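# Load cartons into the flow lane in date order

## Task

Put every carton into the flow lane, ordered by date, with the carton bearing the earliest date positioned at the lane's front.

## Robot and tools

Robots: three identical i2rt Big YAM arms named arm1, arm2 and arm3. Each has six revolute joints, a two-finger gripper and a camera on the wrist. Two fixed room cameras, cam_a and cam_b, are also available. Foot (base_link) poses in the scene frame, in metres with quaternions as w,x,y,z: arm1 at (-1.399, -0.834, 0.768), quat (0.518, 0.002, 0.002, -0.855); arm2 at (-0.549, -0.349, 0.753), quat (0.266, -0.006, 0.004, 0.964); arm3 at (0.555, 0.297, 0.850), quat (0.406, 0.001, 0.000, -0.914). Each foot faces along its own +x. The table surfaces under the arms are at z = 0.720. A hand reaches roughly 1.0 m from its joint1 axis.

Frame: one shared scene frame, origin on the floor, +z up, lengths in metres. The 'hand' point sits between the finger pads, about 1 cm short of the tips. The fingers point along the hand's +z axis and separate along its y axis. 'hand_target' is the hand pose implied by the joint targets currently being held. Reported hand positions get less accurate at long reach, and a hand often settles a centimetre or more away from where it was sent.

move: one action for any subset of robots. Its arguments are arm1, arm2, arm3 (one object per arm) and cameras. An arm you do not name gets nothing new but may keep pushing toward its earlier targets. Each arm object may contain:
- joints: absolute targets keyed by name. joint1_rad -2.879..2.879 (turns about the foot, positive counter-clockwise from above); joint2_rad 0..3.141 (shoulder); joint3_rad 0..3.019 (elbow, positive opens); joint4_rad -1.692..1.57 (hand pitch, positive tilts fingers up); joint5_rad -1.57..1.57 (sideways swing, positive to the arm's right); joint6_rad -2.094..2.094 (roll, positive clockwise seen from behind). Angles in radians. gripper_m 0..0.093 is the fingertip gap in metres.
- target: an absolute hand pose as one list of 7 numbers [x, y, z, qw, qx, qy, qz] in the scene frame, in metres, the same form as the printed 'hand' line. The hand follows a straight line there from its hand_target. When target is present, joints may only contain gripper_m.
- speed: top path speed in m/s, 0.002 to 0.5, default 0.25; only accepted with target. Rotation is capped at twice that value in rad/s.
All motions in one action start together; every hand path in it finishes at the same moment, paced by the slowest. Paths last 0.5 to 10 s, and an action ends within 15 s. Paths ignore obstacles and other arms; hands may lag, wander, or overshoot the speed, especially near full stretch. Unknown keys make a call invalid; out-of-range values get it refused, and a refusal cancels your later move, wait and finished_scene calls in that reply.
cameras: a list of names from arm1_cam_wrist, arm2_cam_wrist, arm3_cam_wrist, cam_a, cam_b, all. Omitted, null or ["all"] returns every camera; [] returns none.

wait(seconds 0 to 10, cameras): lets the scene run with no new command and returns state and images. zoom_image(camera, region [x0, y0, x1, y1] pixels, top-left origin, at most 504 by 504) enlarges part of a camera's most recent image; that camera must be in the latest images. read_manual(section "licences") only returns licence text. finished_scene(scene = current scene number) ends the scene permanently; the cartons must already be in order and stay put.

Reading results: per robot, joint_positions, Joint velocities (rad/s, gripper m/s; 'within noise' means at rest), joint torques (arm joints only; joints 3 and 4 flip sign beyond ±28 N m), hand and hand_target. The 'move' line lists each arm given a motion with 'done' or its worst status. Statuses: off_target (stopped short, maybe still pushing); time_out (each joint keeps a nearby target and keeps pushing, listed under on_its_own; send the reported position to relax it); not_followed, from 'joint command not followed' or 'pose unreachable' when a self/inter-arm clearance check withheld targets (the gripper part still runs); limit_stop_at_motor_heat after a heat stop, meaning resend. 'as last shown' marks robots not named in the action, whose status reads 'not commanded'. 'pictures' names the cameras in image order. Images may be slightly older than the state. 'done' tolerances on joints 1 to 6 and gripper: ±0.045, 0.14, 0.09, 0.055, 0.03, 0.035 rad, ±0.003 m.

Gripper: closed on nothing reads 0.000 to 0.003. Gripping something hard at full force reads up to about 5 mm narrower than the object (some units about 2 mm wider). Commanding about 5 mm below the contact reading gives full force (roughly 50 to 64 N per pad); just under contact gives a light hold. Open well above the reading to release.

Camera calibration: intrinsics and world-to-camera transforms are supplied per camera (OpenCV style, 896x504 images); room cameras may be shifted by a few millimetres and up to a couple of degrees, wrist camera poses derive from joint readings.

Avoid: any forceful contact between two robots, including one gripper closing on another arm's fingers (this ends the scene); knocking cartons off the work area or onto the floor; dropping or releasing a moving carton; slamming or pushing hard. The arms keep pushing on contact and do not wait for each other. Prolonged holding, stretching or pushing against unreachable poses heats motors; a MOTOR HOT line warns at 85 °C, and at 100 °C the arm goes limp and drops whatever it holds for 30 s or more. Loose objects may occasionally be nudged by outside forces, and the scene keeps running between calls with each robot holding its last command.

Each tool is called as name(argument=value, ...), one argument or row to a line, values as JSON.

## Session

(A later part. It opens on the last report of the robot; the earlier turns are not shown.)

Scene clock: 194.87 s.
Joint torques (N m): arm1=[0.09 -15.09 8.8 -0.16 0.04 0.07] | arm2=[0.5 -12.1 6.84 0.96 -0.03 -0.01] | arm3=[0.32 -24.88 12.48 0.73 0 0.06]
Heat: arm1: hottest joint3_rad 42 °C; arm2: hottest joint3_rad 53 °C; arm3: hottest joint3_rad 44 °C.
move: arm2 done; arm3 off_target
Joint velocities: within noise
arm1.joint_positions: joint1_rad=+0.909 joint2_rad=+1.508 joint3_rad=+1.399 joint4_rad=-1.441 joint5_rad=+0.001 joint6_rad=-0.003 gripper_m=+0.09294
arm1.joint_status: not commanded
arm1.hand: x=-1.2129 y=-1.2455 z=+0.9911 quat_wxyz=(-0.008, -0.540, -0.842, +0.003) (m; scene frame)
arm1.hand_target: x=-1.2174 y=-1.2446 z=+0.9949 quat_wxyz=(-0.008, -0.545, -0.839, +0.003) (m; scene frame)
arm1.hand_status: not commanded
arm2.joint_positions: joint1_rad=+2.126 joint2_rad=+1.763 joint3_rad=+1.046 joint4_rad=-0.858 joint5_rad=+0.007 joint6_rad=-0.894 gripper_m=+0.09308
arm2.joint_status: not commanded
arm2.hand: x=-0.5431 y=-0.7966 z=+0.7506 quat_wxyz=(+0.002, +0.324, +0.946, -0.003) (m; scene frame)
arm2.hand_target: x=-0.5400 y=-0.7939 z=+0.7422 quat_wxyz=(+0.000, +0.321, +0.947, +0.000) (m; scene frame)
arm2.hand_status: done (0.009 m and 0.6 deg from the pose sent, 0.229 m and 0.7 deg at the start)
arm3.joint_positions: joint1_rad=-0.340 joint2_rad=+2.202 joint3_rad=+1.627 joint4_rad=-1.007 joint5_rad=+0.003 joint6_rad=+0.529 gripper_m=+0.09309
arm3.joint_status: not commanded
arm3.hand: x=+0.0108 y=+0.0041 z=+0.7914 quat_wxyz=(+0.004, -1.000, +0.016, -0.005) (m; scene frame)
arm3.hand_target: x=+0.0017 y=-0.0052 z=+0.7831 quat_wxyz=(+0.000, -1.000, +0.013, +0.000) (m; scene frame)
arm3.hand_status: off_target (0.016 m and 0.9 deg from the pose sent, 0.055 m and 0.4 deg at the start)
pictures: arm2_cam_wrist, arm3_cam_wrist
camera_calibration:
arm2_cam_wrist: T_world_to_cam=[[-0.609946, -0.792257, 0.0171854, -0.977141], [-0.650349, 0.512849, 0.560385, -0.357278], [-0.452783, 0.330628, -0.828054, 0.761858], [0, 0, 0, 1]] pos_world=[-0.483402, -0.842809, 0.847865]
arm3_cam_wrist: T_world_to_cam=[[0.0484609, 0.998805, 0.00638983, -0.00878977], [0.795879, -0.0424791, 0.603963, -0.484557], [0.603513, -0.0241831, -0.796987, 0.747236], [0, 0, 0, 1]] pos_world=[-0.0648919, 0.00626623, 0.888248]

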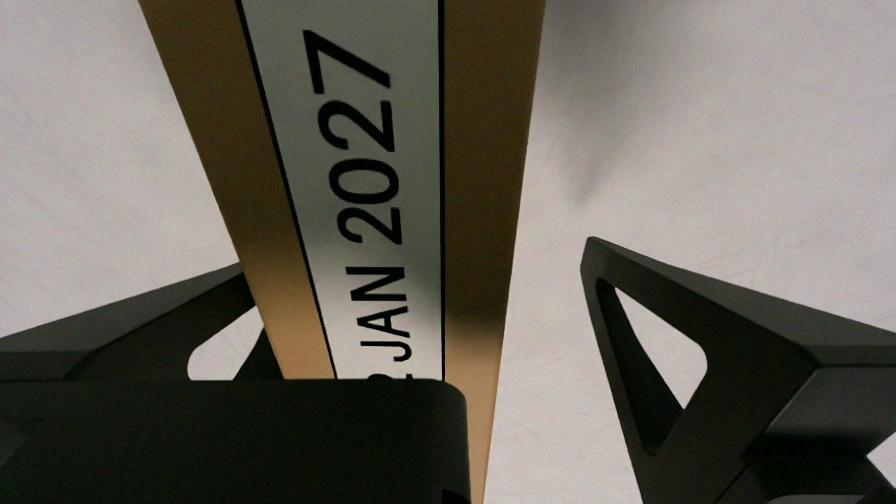

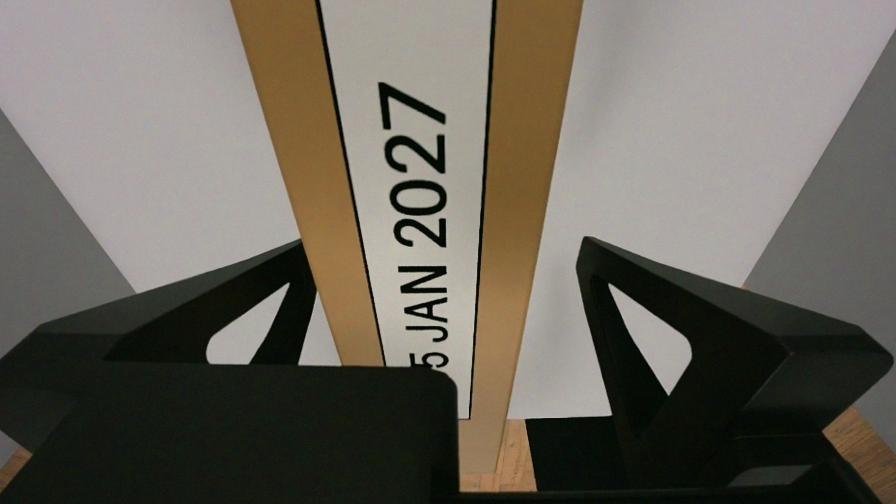

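move(
  arm2={"target": [-0.53, -0.78, 0.742, 0, 0.3214, 0.9469, 0], "speed": 0.12},
  arm3={"target": [0.003, -0.0125, 0.791, 0, 0.99991, -0.01309, 0], "speed": 0.1},
  cameras=["arm2_cam_wrist", "arm3_cam_wrist"],
)

Scene clock: 205.67 s.
Joint torques (N m): arm1=[0.09 -15.09 8.79 -0.17 0.04 0.07] | arm2=[0.62 -13.22 6.17 0.7 -0.04 0.14] | arm3=[0.97 -25.82 12.72 0.08 -0.01 0.13]
Heat: arm1: hottest joint3_rad 42 °C; arm2: hottest joint3_rad 51 °C; arm3: hottest joint3_rad 44 °C.
move: arm2 done; arm3 off_target
Joint velocities: within noise
arm1: as last shown
arm2.joint_positions: joint1_rad=+2.148 joint2_rad=+1.753 joint3_rad=+1.010 joint4_rad=-0.839 joint5_rad=+0.008 joint6_rad=-0.881 gripper_m=+0.09308
arm2.joint_status: not commanded
arm2.hand: x=-0.5336 y=-0.7850 z=+0.7447 quat_wxyz=(+0.001, +0.320, +0.947, +0.000) (m; scene frame)
arm2.hand_target: x=-0.5302 y=-0.7799 z=+0.7420 quat_wxyz=(+0.000, +0.322, +0.947, +0.000) (m; scene frame)
arm2.hand_status: done (0.007 m and 0.2 deg from the pose sent, 0.023 m and 0.6 deg at the start)
arm3.joint_positions: joint1_rad=-0.334 joint2_rad=+2.202 joint3_rad=+1.635 joint4_rad=-1.007 joint5_rad=+0.003 joint6_rad=+0.531 gripper_m=+0.09309
arm3.joint_status: not commanded
arm3.hand: x=+0.0096 y=-0.0011 z=+0.7938 quat_wxyz=(+0.002, -1.000, +0.014, -0.002) (m; scene frame)
arm3.hand_target: x=+0.0036 y=-0.0123 z=+0.7910 quat_wxyz=(+0.000, -1.000, +0.013, +0.000) (m; scene frame)
arm3.hand_status: off_target (0.014 m and 0.4 deg from the pose sent, 0.018 m and 0.8 deg at the start)
pictures: arm2_cam_wrist, arm3_cam_wrist
camera_calibration:
arm2_cam_wrist: T_world_to_cam=[[-0.602974, -0.797651, 0.0132415, -0.959752], [-0.654354, 0.504008, 0.563734, -0.365382], [-0.456337, 0.331252, -0.82585, 0.754469], [0, 0, 0, 1]] pos_world=[-0.473502, -0.831311, 0.841765]
arm3_cam_wrist: T_world_to_cam=[[0.0438958, 0.999034, 0.00219314, -0.000157202], [0.800285, -0.036477, 0.598509, -0.48104], [0.598011, -0.0245169, -0.801113, 0.753112], [0, 0, 0, 1]] pos_world=[-0.0653929, 0.0010741, 0.891235]

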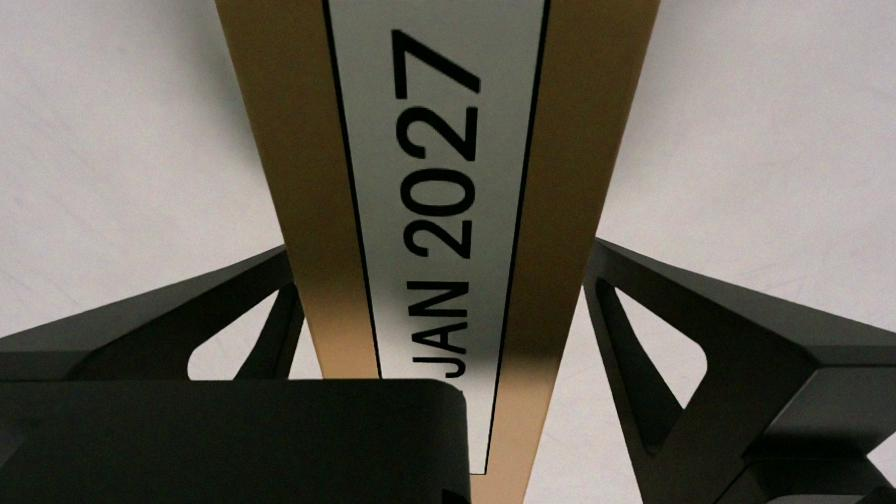

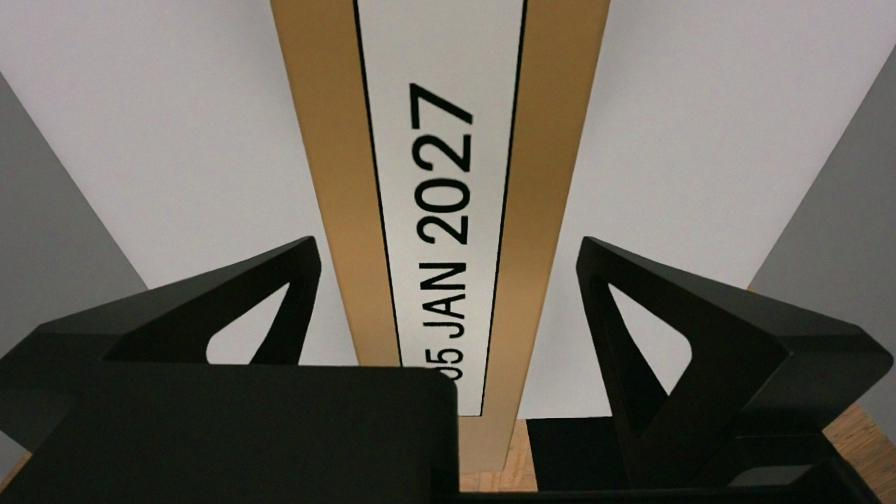

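move(
  arm2={"joints": {"gripper_m": 0.056}},
  arm3={"joints": {"gripper_m": 0.053}},
  cameras=[],
)

move(
  arm2={"target": [-0.531, -0.782, 0.93, 0, 0.3214, 0.9469, 0], "speed": 0.18},
  arm3={"target": [0.003, -0.006, 0.94, 0, 1, 0, 0], "speed": 0.18},
  cameras=["arm3_cam_wrist"],
)

move(
  arm2={"joints": {"joint1_rad": -1.68, "joint2_rad": 1.562, "joint3_rad": 1.337, "joint4_rad": -1.346, "joint5_rad": 0, "joint6_rad": 0.92}},
  arm3={"target": [0.33, 0, 0.96, 0, 1, 0, 0], "speed": 0.3},
  cameras=[],
)

move(
  arm3={"target": [0.478, -0.335, 0.88, 0.012, 0.9989, -0.011, -0.042], "speed": 0.3},
  cameras=["arm3_cam_wrist", "arm2_cam_wrist"],
)

Scene clock: 212.47 s.
Joint torques (N m): arm1=[0.09 -15.21 8.8 -0.18 0.04 0.07] | arm2=[0.56 -13.1 6.24 0.69 -0.03 0.09] | arm3=[1.03 -25.93 12.75 0.09 0.07 0.15]
Heat: arm1: hottest joint3_rad 42 °C; arm2: hottest joint3_rad 50 °C; arm3: hottest joint3_rad 45 °C.
move: arm2 off_target; arm3 off_target
Joint velocities: within noise
arm1: as last shown
arm2.joint_positions: joint1_rad=+2.149 joint2_rad=+1.753 joint3_rad=+1.010 joint4_rad=-0.838 joint5_rad=+0.007 joint6_rad=-0.880 gripper_m=+0.06076
arm2.joint_status: gripper_m off_target (ended at +0.06079, target +0.05600)
arm2.hand: x=-0.5333 y=-0.7848 z=+0.7447 quat_wxyz=(+0.001, +0.320, +0.947, +0.000) (m; scene frame)
arm2.hand_target: x=-0.5302 y=-0.7800 z=+0.7420 quat_wxyz=(+0.000, +0.321, +0.947, +0.000) (m; scene frame)
arm2.hand_status: not commanded
arm3.joint_positions: joint1_rad=-0.333 joint2_rad=+2.202 joint3_rad=+1.636 joint4_rad=-1.007 joint5_rad=+0.001 joint6_rad=+0.531 gripper_m=+0.05843
arm3.joint_status: gripper_m off_target (ended at +0.05846, target +0.05300)
arm3.hand: x=+0.0098 y=-0.0020 z=+0.7941 quat_wxyz=(+0.001, -1.000, +0.014, -0.002) (m; scene frame)
arm3.hand_target: x=+0.0035 y=-0.0124 z=+0.7910 quat_wxyz=(+0.000, -1.000, +0.013, +0.000) (m; scene frame)
arm3.hand_status: not commanded
pictures: none
No camera images: "cameras" was empty.

Scene clock: 214.37 s.
Joint torques (N m): arm1=[0.03 -15.09 8.8 -0.17 0.05 0.07] | arm2=[0.62 -11.63 15.12 -0.31 -0.11 0.09] | arm3=[0.21 -29.33 15.68 -0.14 0.08 -0.03]
Heat: arm1: hottest joint3_rad 42 °C; arm2: hottest joint3_rad 50 °C; arm3: hottest joint3_rad 45 °C.
move: arm2 off_target; arm3 off_target
Joint velocities: within noise
arm1: as last shown
arm2.joint_positions: joint1_rad=+2.149 joint2_rad=+1.515 joint3_rad=+1.182 joint4_rad=-1.322 joint5_rad=+0.008 joint6_rad=-0.879 gripper_m=+0.06077
arm2.joint_status: not commanded
arm2.hand: x=-0.5360 y=-0.7562 z=+0.9008 quat_wxyz=(-0.012, +0.320, +0.947, +0.033) (m; scene frame)
arm2.hand_target: x=-0.5311 y=-0.7799 z=+0.9302 quat_wxyz=(+0.001, +0.321, +0.947, +0.000) (m; scene frame)
arm2.hand_status: off_target (0.039 m and 4.1 deg from the pose sent, 0.185 m and 0.2 deg at the start)
arm3.joint_positions: joint1_rad=-0.333 joint2_rad=+2.074 joint3_rad=+1.735 joint4_rad=-1.300 joint5_rad=+0.001 joint6_rad=+0.513 gripper_m=+0.05843
arm3.joint_status: not commanded
arm3.hand: x=+0.0221 y=+0.0049 z=+0.9064 quat_wxyz=(+0.017, -0.999, +0.005, -0.030) (m; scene frame)
arm3.hand_target: x=+0.0048 y=-0.0051 z=+0.9404 quat_wxyz=(+0.000, -1.000, +0.000, +0.000) (m; scene frame)
arm3.hand_status: off_target (0.040 m and 4.0 deg from the pose sent, 0.146 m and 1.6 deg at the start)
pictures: arm3_cam_wrist
camera_calibration:
arm3_cam_wrist: T_world_to_cam=[[0.0238807, 0.999172, 0.0329322, -0.0344048], [0.765167, -0.0394683, 0.642621, -0.597304], [0.643389, 0.00985239, -0.765476, 0.802592], [0, 0, 0, 1]] pos_world=[-0.0585205, 0.00289424, 0.999338]

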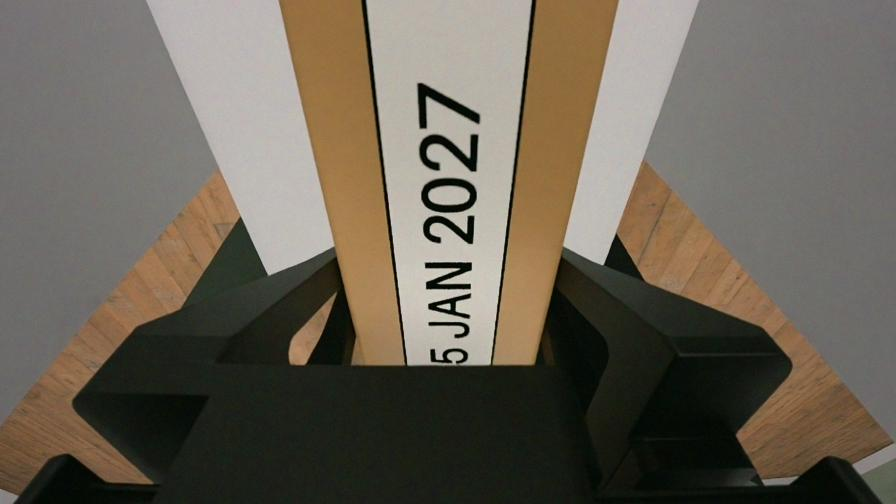

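Scene clock: 217.13 s.
Joint torques (N m): arm1=[0.09 -15.15 8.81 -0.17 0.04 0.07] | arm2=[0.09 -14.51 11.73 -0.21 0.07 0.09] | arm3=[0.79 -16.21 10.91 0.42 0.23 0.17]
Heat: arm1: hottest joint3_rad 42 °C; arm2: hottest joint3_rad 50 °C; arm3: hottest joint3_rad 45 °C.
move: arm2 done; arm3 off_target
Joint velocities: within noise
arm1: as last shown
arm2.joint_positions: joint1_rad=-1.682 joint2_rad=+1.584 joint3_rad=+1.308 joint4_rad=-1.338 joint5_rad=+0.000 joint6_rad=+0.910 gripper_m=+0.06079
arm2.joint_status: all done
arm2.hand: x=-0.2761 y=+0.0116 z=+0.9100 quat_wxyz=(+0.008, +0.005, -1.000, +0.023) (m; scene frame)
arm2.hand_target: x=-0.2729 y=+0.0183 z=+0.9301 quat_wxyz=(-0.005, +0.001, -1.000, +0.006) (m; scene frame)
arm2.hand_status: not commanded
arm3.joint_positions: joint1_rad=+0.082 joint2_rad=+1.425 joint3_rad=+0.959 joint4_rad=-1.143 joint5_rad=-0.002 joint6_rad=+0.918 gripper_m=+0.05843
arm3.joint_status: not commanded
arm3.hand: x=+0.3323 y=+0.0069 z=+0.9474 quat_wxyz=(+0.015, -1.000, +0.000, -0.014) (m; scene frame)
arm3.hand_target: x=+0.3302 y=+0.0002 z=+0.9599 quat_wxyz=(+0.000, -1.000, +0.000, +0.000) (m; scene frame)
arm3.hand_status: off_target (0.015 m and 2.3 deg from the pose sent, 0.313 m and 4.0 deg at the start)
pictures: none
No camera images: "cameras" was empty.

Scene clock: 219.50 s.
Joint torques (N m): arm1=[0.09 -15.09 8.81 -0.18 0.04 0.07] | arm2=[0.03 -14.56 11.75 -0.21 0.05 0.08] | arm3=[-0.21 -27.22 15.24 -0.14 0.35 0.17]
Heat: arm1: hottest joint3_rad 41 °C; arm2: hottest joint3_rad 50 °C; arm3: hottest joint3_rad 45 °C.
move: arm3 off_target
Joint velocities: within noise
arm1, arm2: as last shown
arm3.joint_positions: joint1_rad=+0.640 joint2_rad=+2.107 joint3_rad=+1.659 joint4_rad=-1.138 joint5_rad=+0.079 joint6_rad=+1.485 gripper_m=+0.05843
arm3.joint_status: not commanded
arm3.hand: x=+0.4829 y=-0.3125 z=+0.8601 quat_wxyz=(+0.012, -0.999, +0.004, +0.038) (m; scene frame)
arm3.hand_target: x=+0.4782 y=-0.3337 z=+0.8805 quat_wxyz=(-0.012, -0.999, +0.011, +0.042) (m; scene frame)
arm3.hand_status: off_target (0.030 m and 2.9 deg from the pose sent, 0.378 m and 7.2 deg at the start)
pictures: arm2_cam_wrist, arm3_cam_wrist
camera_calibration:
arm2_cam_wrist: T_world_to_cam=[[0.0143476, -0.998184, 0.0585053, -0.0396658], [-0.815461, 0.022179, 0.578386, -0.743718], [-0.578634, -0.0560072, -0.813662, 0.70425], [0, 0, 0, 1]] pos_world=[-0.198401, 0.0163443, 1.0055]
arm3_cam_wrist: T_world_to_cam=[[0.0240708, 0.999522, 0.0193814, 0.284878], [0.845391, -0.0306993, 0.533266, -0.874586], [0.533606, 0.00354876, -0.845726, 0.593884], [0, 0, 0, 1]] pos_world=[0.415609, -0.313698, 0.963128]

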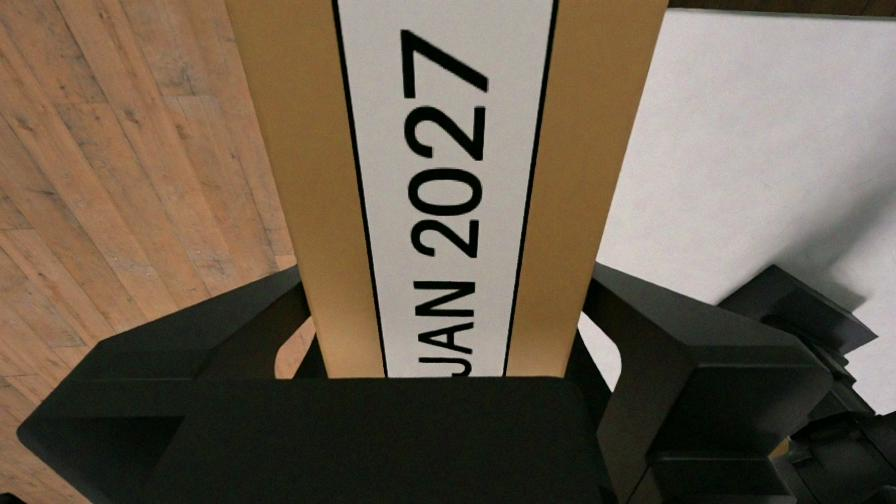

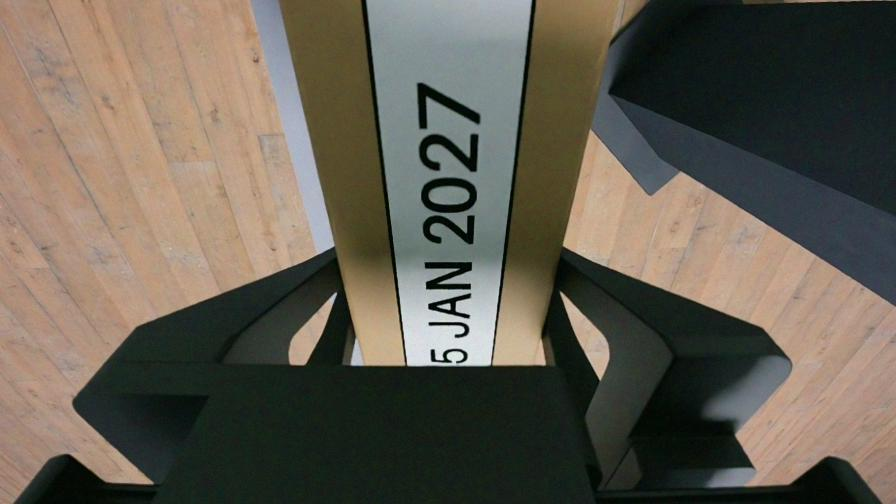

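move(
  arm3={"target": [0.477, -0.34, 0.842, 0.01, 0.9989, -0.011, -0.042], "speed": 0.12},
  cameras=["arm3_cam_wrist"],
)

Scene clock: 223.80 s.
Joint torques (N m): arm1=[0.09 -15.09 8.8 -0.16 0.04 0.07] | arm2=[0.03 -14.51 11.73 -0.23 0.04 0.09] | arm3=[-0.5 -28.69 14.04 0.5 0.33 0.14]
Heat: arm1: hottest joint3_rad 41 °C; arm2: hottest joint3_rad 50 °C; arm3: hottest joint3_rad 46 °C.
move: arm3 off_target
Joint velocities: within noise
arm1, arm2: as last shown
arm3.joint_positions: joint1_rad=+0.640 joint2_rad=+2.176 joint3_rad=+1.659 joint4_rad=-1.095 joint5_rad=+0.080 joint6_rad=+1.486 gripper_m=+0.05843
arm3.joint_status: not commanded
arm3.hand: x=+0.4827 y=-0.3133 z=+0.8191 quat_wxyz=(+0.024, -0.999, +0.004, +0.037) (m; scene frame)
arm3.hand_target: x=+0.4772 y=-0.3385 z=+0.8430 quat_wxyz=(-0.010, -0.999, +0.011, +0.042) (m; scene frame)
arm3.hand_status: off_target (0.036 m and 4.1 deg from the pose sent, 0.034 m and 2.7 deg at the start)
pictures: arm3_cam_wrist
camera_calibration:
arm3_cam_wrist: T_world_to_cam=[[0.0246774, 0.998689, 0.0448368, 0.265201], [0.844519, -0.0448263, 0.533646, -0.856948], [0.534956, 0.0246965, -0.844519, 0.564262], [0, 0, 0, 1]] pos_world=[0.415309, -0.317203, 0.921946]

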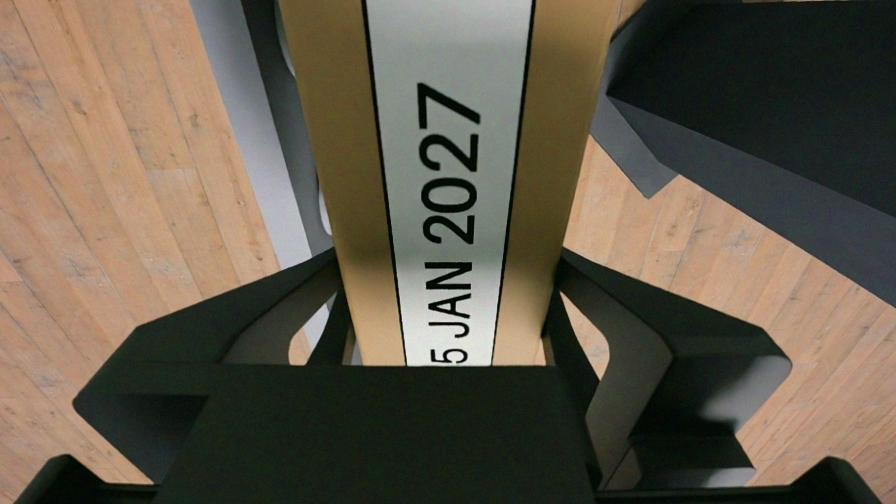

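move(
  arm3={"target": [0.478, -0.358, 0.868, 0.012, 0.9989, -0.011, -0.042], "speed": 0.15},
  cameras=["arm3_cam_wrist"],
)

Scene clock: 229.27 s.
Joint torques (N m): arm1=[0.09 -15.03 8.8 -0.17 0.04 0.07] | arm2=[0.03 -14.51 11.75 -0.21 0.04 0.09] | arm3=[0.32 -28.34 15.21 -0.09 0.3 0.16]
Heat: arm1: hottest joint3_rad 41 °C; arm2: hottest joint3_rad 51 °C; arm3: hottest joint3_rad 46 °C.
move: arm3 off_target
Joint velocities: within noise
arm1, arm2: as last shown
arm3.joint_positions: joint1_rad=+0.640 joint2_rad=+2.178 joint3_rad=+1.751 joint4_rad=-1.158 joint5_rad=+0.080 joint6_rad=+1.489 gripper_m=+0.05843
arm3.joint_status: not commanded
arm3.hand: x=+0.4805 y=-0.3362 z=+0.8491 quat_wxyz=(+0.011, -0.999, +0.006, +0.038) (m; scene frame)
arm3.hand_target: x=+0.4783 y=-0.3567 z=+0.8684 quat_wxyz=(-0.012, -0.999, +0.011, +0.042) (m; scene frame)
arm3.hand_status: off_target (0.029 m and 2.7 deg from the pose sent, 0.067 m and 4.3 deg at the start)
pictures: arm3_cam_wrist
camera_calibration:
arm3_cam_wrist: T_world_to_cam=[[0.0278676, 0.999463, 0.0172183, 0.308906], [0.845815, -0.0327566, 0.53247, -0.86774], [0.532748, -0.000275219, -0.846274, 0.585506], [0, 0, 0, 1]] pos_world=[0.413412, -0.337004, 0.952226]

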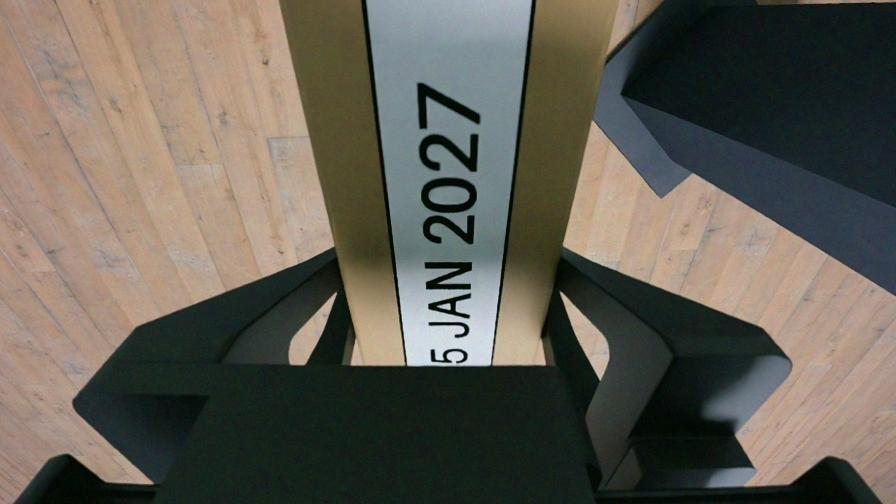

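move(
  arm3={"target": [0.478, -0.35, 0.842, 0.008, 0.9989, -0.011, -0.042], "speed": 0.12},
  cameras=["arm3_cam_wrist"],
)

Scene clock: 232.87 s.
Joint torques (N m): arm1=[0.03 -15.15 8.81 -0.18 0.05 0.07] | arm2=[0.03 -14.51 11.75 -0.24 0.04 0.08] | arm3=[-0.09 -28.69 11.11 0.62 0.33 0.16]
Heat: arm1: hottest joint3_rad 41 °C; arm2: hottest joint3_rad 51 °C; arm3: hottest joint3_rad 46 °C.
move: arm3 done
Joint velocities: within noise
arm1.joint_positions: joint1_rad=+0.909 joint2_rad=+1.508 joint3_rad=+1.399 joint4_rad=-1.441 joint5_rad=+0.001 joint6_rad=-0.003 gripper_m=+0.09294
arm1.joint_status: not commanded
arm1.hand: x=-1.2129 y=-1.2455 z=+0.9911 quat_wxyz=(-0.008, -0.540, -0.842, +0.003) (m; scene frame)
arm1.hand_target: x=-1.2174 y=-1.2446 z=+0.9949 quat_wxyz=(-0.008, -0.545, -0.839, +0.003) (m; scene frame)
arm1.hand_status: not commanded
arm2: as last shown
arm3.joint_positions: joint1_rad=+0.640 joint2_rad=+2.199 joint3_rad=+1.751 joint4_rad=-1.125 joint5_rad=+0.080 joint6_rad=+1.489 gripper_m=+0.05843
arm3.joint_status: not commanded
arm3.hand: x=+0.4800 y=-0.3416 z=+0.8363 quat_wxyz=(+0.004, -0.999, +0.006, +0.039) (m; scene frame)
arm3.hand_target: x=+0.4781 y=-0.3498 z=+0.8421 quat_wxyz=(-0.008, -0.999, +0.011, +0.042) (m; scene frame)
arm3.hand_status: done (0.010 m and 1.6 deg from the pose sent, 0.016 m and 2.3 deg at the start)
pictures: arm3_cam_wrist
camera_calibration:
arm3_cam_wrist: T_world_to_cam=[[0.0279181, 0.999601, 0.0043075, 0.325289], [0.846491, -0.0259334, 0.531771, -0.858008], [0.53167, -0.0111998, -0.846878, 0.572165], [0, 0, 0, 1]] pos_world=[0.413012, -0.341002, 0.939416]

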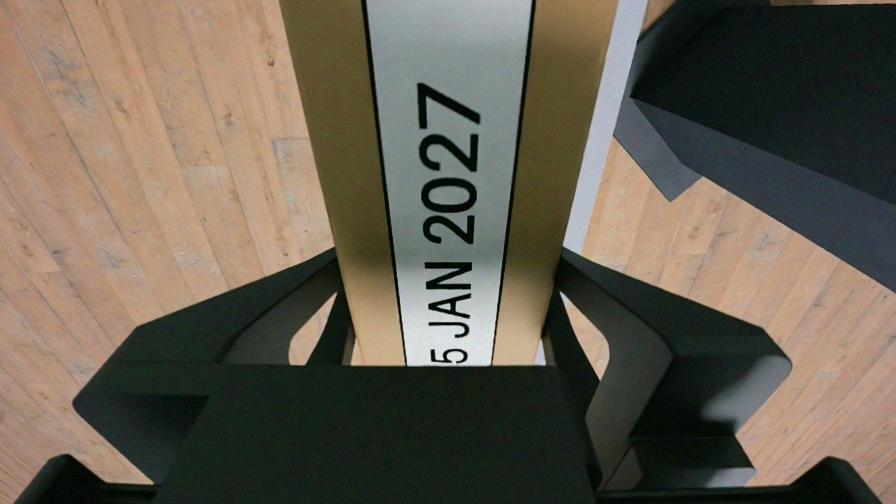

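move(
  arm3={"target": [0.478, -0.333, 0.826, 0.008, 0.9989, -0.011, -0.042], "speed": 0.12},
  cameras=["arm3_cam_wrist"],
)

Scene clock: 235.97 s.
Joint torques (N m): arm1=[0.09 -15.09 8.8 -0.17 0.04 0.07] | arm2=[0.03 -14.56 11.75 -0.21 0.05 0.08] | arm3=[-0.03 -30.27 10.33 0.53 0.34 0.11]
Heat: arm1: hottest joint3_rad 41 °C; arm2: hottest joint3_rad 51 °C; arm3: hottest joint3_rad 46 °C.
move: arm3 off_target
Joint velocities: within noise
arm1, arm2: as last shown
arm3.joint_positions: joint1_rad=+0.640 joint2_rad=+2.199 joint3_rad=+1.667 joint4_rad=-1.059 joint5_rad=+0.080 joint6_rad=+1.489 gripper_m=+0.05843
arm3.joint_status: not commanded
arm3.hand: x=+0.4819 y=-0.3219 z=+0.8079 quat_wxyz=(+0.014, -0.999, +0.006, +0.038) (m; scene frame)
arm3.hand_target: x=+0.4781 y=-0.3327 z=+0.8261 quat_wxyz=(-0.008, -0.999, +0.011, +0.042) (m; scene frame)
arm3.hand_status: off_target (0.022 m and 2.6 deg from the pose sent, 0.014 m and 1.6 deg at the start)
pictures: arm3_cam_wrist
camera_calibration:
arm3_cam_wrist: T_world_to_cam=[[0.0279013, 0.999349, 0.0228881, 0.290668], [0.845568, -0.0358074, 0.532666, -0.847602], [0.533138, 0.00449135, -0.846016, 0.551046], [0, 0, 0, 1]] pos_world=[0.414812, -0.323305, 0.91103]

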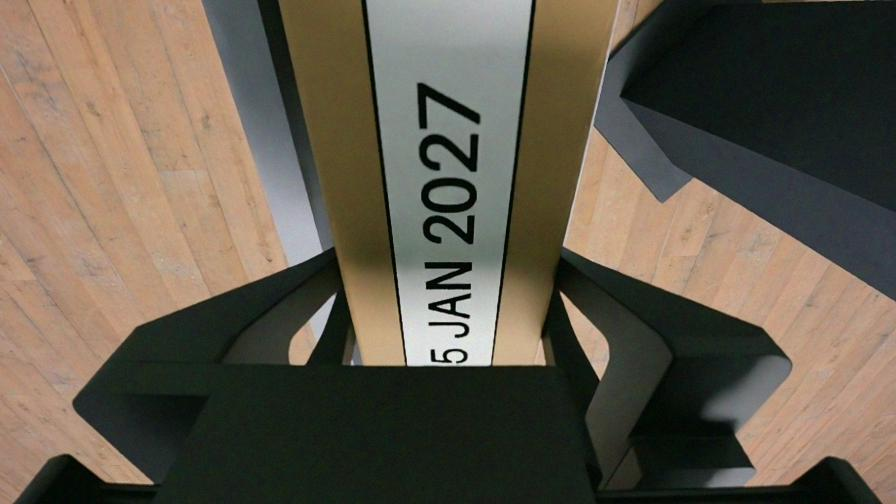

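move(
  arm3={"target": [0.478, -0.346, 0.826, 0.008, 0.9989, -0.011, -0.042], "speed": 0.1},
  cameras=["arm3_cam_wrist"],
)

Scene clock: 241.37 s.
Joint torques (N m): arm1=[0.09 -15.09 8.8 -0.18 0.04 0.07] | arm2=[0.03 -14.56 11.75 -0.23 0.05 0.09] | arm3=[-0.15 -27.75 14.64 -0.12 0.33 0.15]
Heat: arm1: hottest joint3_rad 41 °C; arm2: hottest joint3_rad 51 °C; arm3: hottest joint3_rad 45 °C.
move: arm3 off_target
Joint velocities: within noise
arm1, arm2: as last shown
arm3.joint_positions: joint1_rad=+0.640 joint2_rad=+2.199 joint3_rad=+1.672 joint4_rad=-1.063 joint5_rad=+0.080 joint6_rad=+1.489 gripper_m=+0.05843
arm3.joint_status: not commanded
arm3.hand: x=+0.4818 y=-0.3232 z=+0.8096 quat_wxyz=(+0.013, -0.999, +0.006, +0.038) (m; scene frame)
arm3.hand_target: x=+0.4782 y=-0.3448 z=+0.8267 quat_wxyz=(-0.009, -0.999, +0.011, +0.042) (m; scene frame)
arm3.hand_status: off_target (0.028 m and 2.5 deg from the pose sent, 0.030 m and 2.6 deg at the start)
pictures: arm3_cam_wrist
camera_calibration:
arm3_cam_wrist: T_world_to_cam=[[0.0278759, 0.999366, 0.0221689, 0.292509], [0.845566, -0.0354026, 0.532696, -0.848224], [0.533143, 0.00389588, -0.846016, 0.552316], [0, 0, 0, 1]] pos_world=[0.414612, -0.324504, 0.912629]

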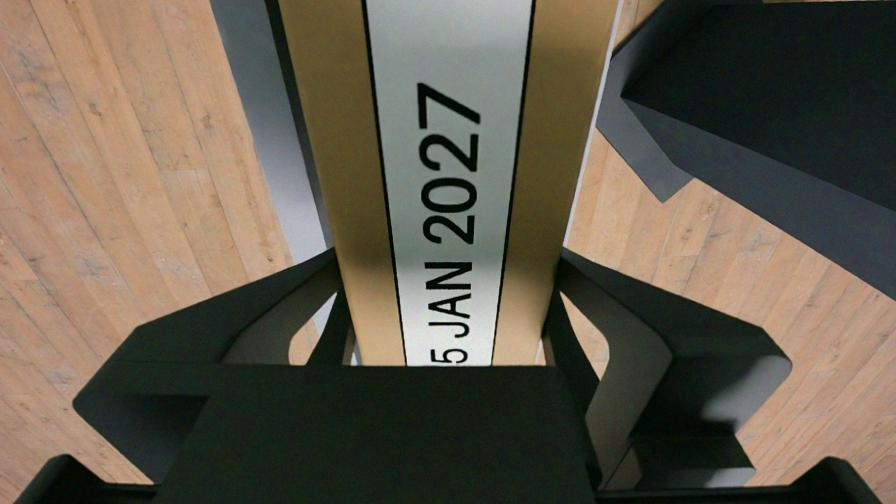

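move(
  arm3={"target": [0.478, -0.3525, 0.826, 0.008, 0.9989, -0.011, -0.042], "speed": 0.1},
  cameras=["arm3_cam_wrist"],
)

Scene clock: 244.30 s.
Joint torques (N m): arm1=[0.09 -14.97 8.79 -0.17 0.04 0.07] | arm2=[0.03 -14.56 11.75 -0.23 0.05 0.08] | arm3=[0.15 -28.04 14.8 -0.14 0.34 0.16]
Heat: arm1: hottest joint3_rad 41 °C; arm2: hottest joint3_rad 51 °C; arm3: hottest joint3_rad 45 °C.
move: arm3 off_target
Joint velocities: within noise
arm1, arm2: as last shown
arm3.joint_positions: joint1_rad=+0.640 joint2_rad=+2.215 joint3_rad=+1.700 joint4_rad=-1.076 joint5_rad=+0.080 joint6_rad=+1.489 gripper_m=+0.05843
arm3.joint_status: not commanded
arm3.hand: x=+0.4812 y=-0.3293 z=+0.8088 quat_wxyz=(+0.014, -0.999, +0.006, +0.038) (m; scene frame)
arm3.hand_target: x=+0.4782 y=-0.3513 z=+0.8266 quat_wxyz=(-0.009, -0.999, +0.011, +0.042) (m; scene frame)
arm3.hand_status: off_target (0.029 m and 2.6 deg from the pose sent, 0.034 m and 2.5 deg at the start)
pictures: arm3_cam_wrist
camera_calibration:
arm3_cam_wrist: T_world_to_cam=[[0.0278737, 0.99933, 0.0236983, 0.297434], [0.845499, -0.0362167, 0.532748, -0.847803], [0.533249, 0.00518726, -0.845942, 0.5523], [0, 0, 0, 1]] pos_world=[0.414012, -0.330805, 0.91183]

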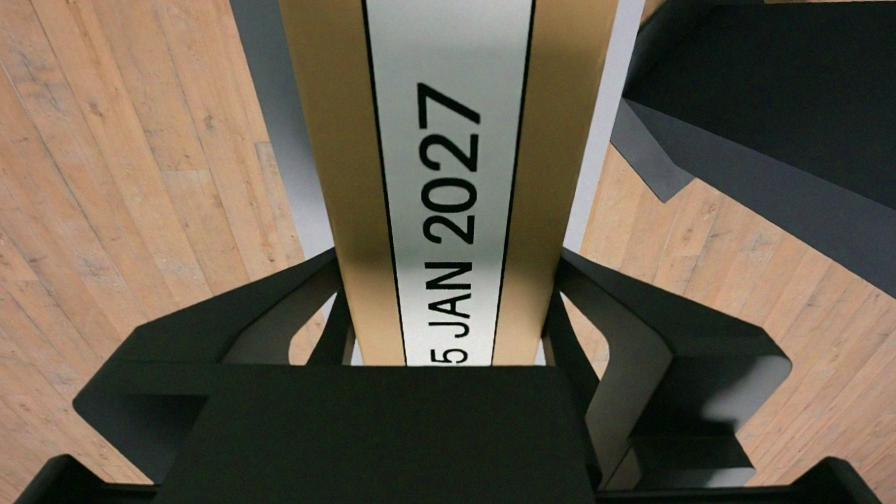

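move(
  arm3={"target": [0.478, -0.35, 0.813, 0.008, 0.9989, -0.011, -0.042], "speed": 0.08},
  cameras=["arm3_cam_wrist"],
)

move(
  arm3={"joints": {"gripper_m": 0.074}},
  cameras=["arm3_cam_wrist", "cam_b"],
)

Scene clock: 249.83 s.
Joint torques (N m): arm1=[0.15 -15.15 8.8 -0.17 0.04 0.07] | arm2=[0.09 -14.62 11.74 -0.23 0.05 0.08] | arm3=[0.26 -28.22 13.09 0.53 0.32 0.15]
Heat: arm1: hottest joint3_rad 41 °C; arm2: hottest joint3_rad 51 °C; arm3: hottest joint3_rad 45 °C.
move: arm3 off_target
Joint velocities: within noise
arm1: as last shown
arm2.joint_positions: joint1_rad=-1.682 joint2_rad=+1.584 joint3_rad=+1.308 joint4_rad=-1.338 joint5_rad=+0.000 joint6_rad=+0.910 gripper_m=+0.06079
arm2.joint_status: not commanded
arm2.hand: x=-0.2761 y=+0.0116 z=+0.9100 quat_wxyz=(+0.008, +0.005, -1.000, +0.023) (m; scene frame)
arm2.hand_target: x=-0.2729 y=+0.0183 z=+0.9301 quat_wxyz=(-0.005, +0.001, -1.000, +0.006) (m; scene frame)
arm2.hand_status: not commanded
arm3.joint_positions: joint1_rad=+0.640 joint2_rad=+2.227 joint3_rad=+1.701 joint4_rad=-1.067 joint5_rad=+0.080 joint6_rad=+1.489 gripper_m=+0.05843
arm3.joint_status: not commanded
arm3.hand: x=+0.4811 y=-0.3297 z=+0.8019 quat_wxyz=(+0.015, -0.999, +0.006, +0.038) (m; scene frame)
arm3.hand_target: x=+0.4782 y=-0.3491 z=+0.8135 quat_wxyz=(-0.008, -0.999, +0.011, +0.042) (m; scene frame)
arm3.hand_status: off_target (0.023 m and 2.7 deg from the pose sent, 0.021 m and 2.6 deg at the start)
pictures: arm3_cam_wrist
camera_calibration:
arm3_cam_wrist: T_world_to_cam=[[0.0282101, 0.999273, 0.0256383, 0.296285], [0.845809, -0.0375314, 0.532165, -0.844154], [0.53274, 0.00667266, -0.846253, 0.547589], [0, 0, 0, 1]] pos_world=[0.413912, -0.331405, 0.905031]

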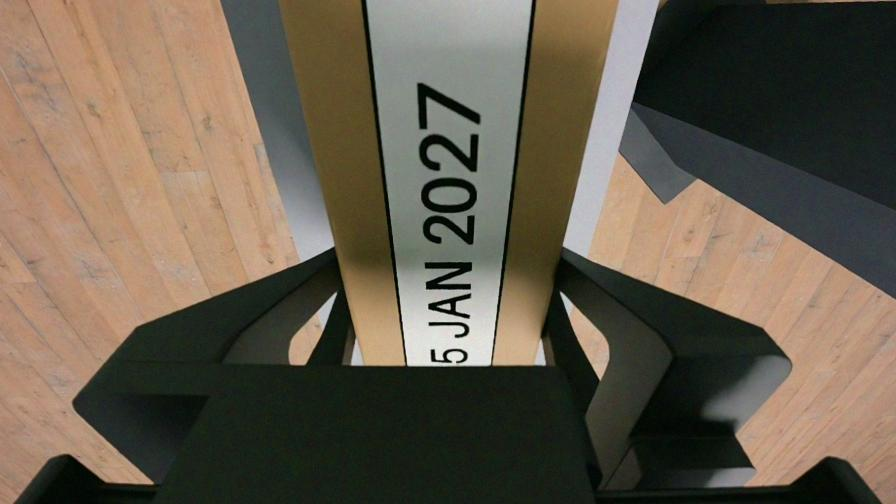

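Scene clock: 250.43 s.
Joint torques (N m): arm1=[-0.03 -15.09 8.8 -0.18 0.05 0.07] | arm2=[0.03 -14.51 11.75 -0.21 0.05 0.08] | arm3=[0.15 -28.28 12.74 0.55 0.26 0.14]
Heat: arm1: hottest joint3_rad 41 °C; arm2: hottest joint3_rad 51 °C; arm3: hottest joint3_rad 45 °C.
move: arm3 done
Joint velocities: within noise
arm1, arm2: as last shown
arm3.joint_positions: joint1_rad=+0.640 joint2_rad=+2.227 joint3_rad=+1.707 joint4_rad=-1.067 joint5_rad=+0.082 joint6_rad=+1.489 gripper_m=+0.07389
arm3.joint_status: all done
arm3.hand: x=+0.4806 y=-0.3324 z=+0.8039 quat_wxyz=(+0.012, -0.999, +0.006, +0.039) (m; scene frame)
arm3.hand_target: x=+0.4782 y=-0.3491 z=+0.8135 quat_wxyz=(-0.008, -0.999, +0.011, +0.042) (m; scene frame)
arm3.hand_status: not commanded
pictures: arm3_cam_wrist, cam_b
camera_calibration:
arm3_cam_wrist: T_world_to_cam=[[0.028278, 0.999408, 0.0196128, 0.30372], [0.846933, -0.0343763, 0.530587, -0.843071], [0.530947, 0.0016068, -0.847403, 0.549629], [0, 0, 0, 1]] pos_world=[0.413612, -0.333405, 0.907124]

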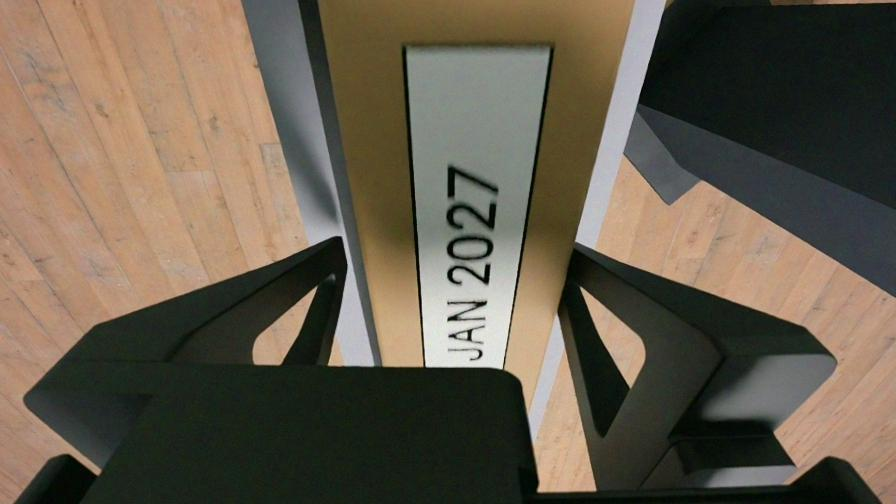

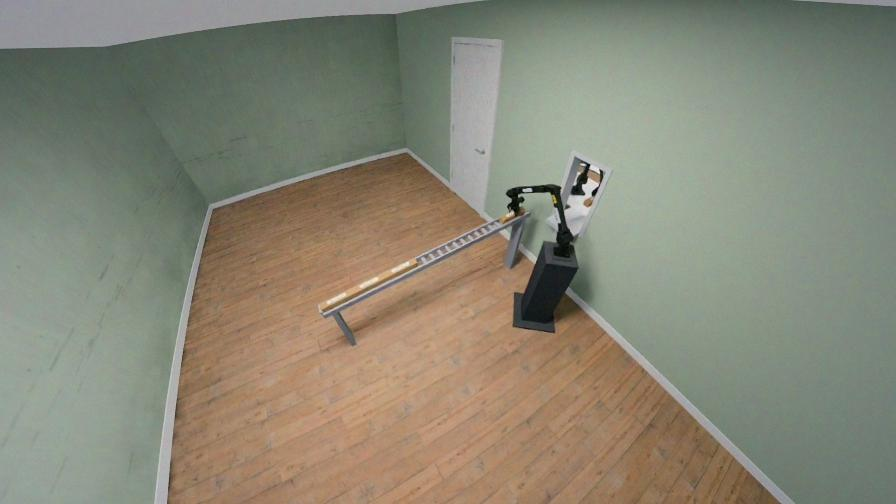

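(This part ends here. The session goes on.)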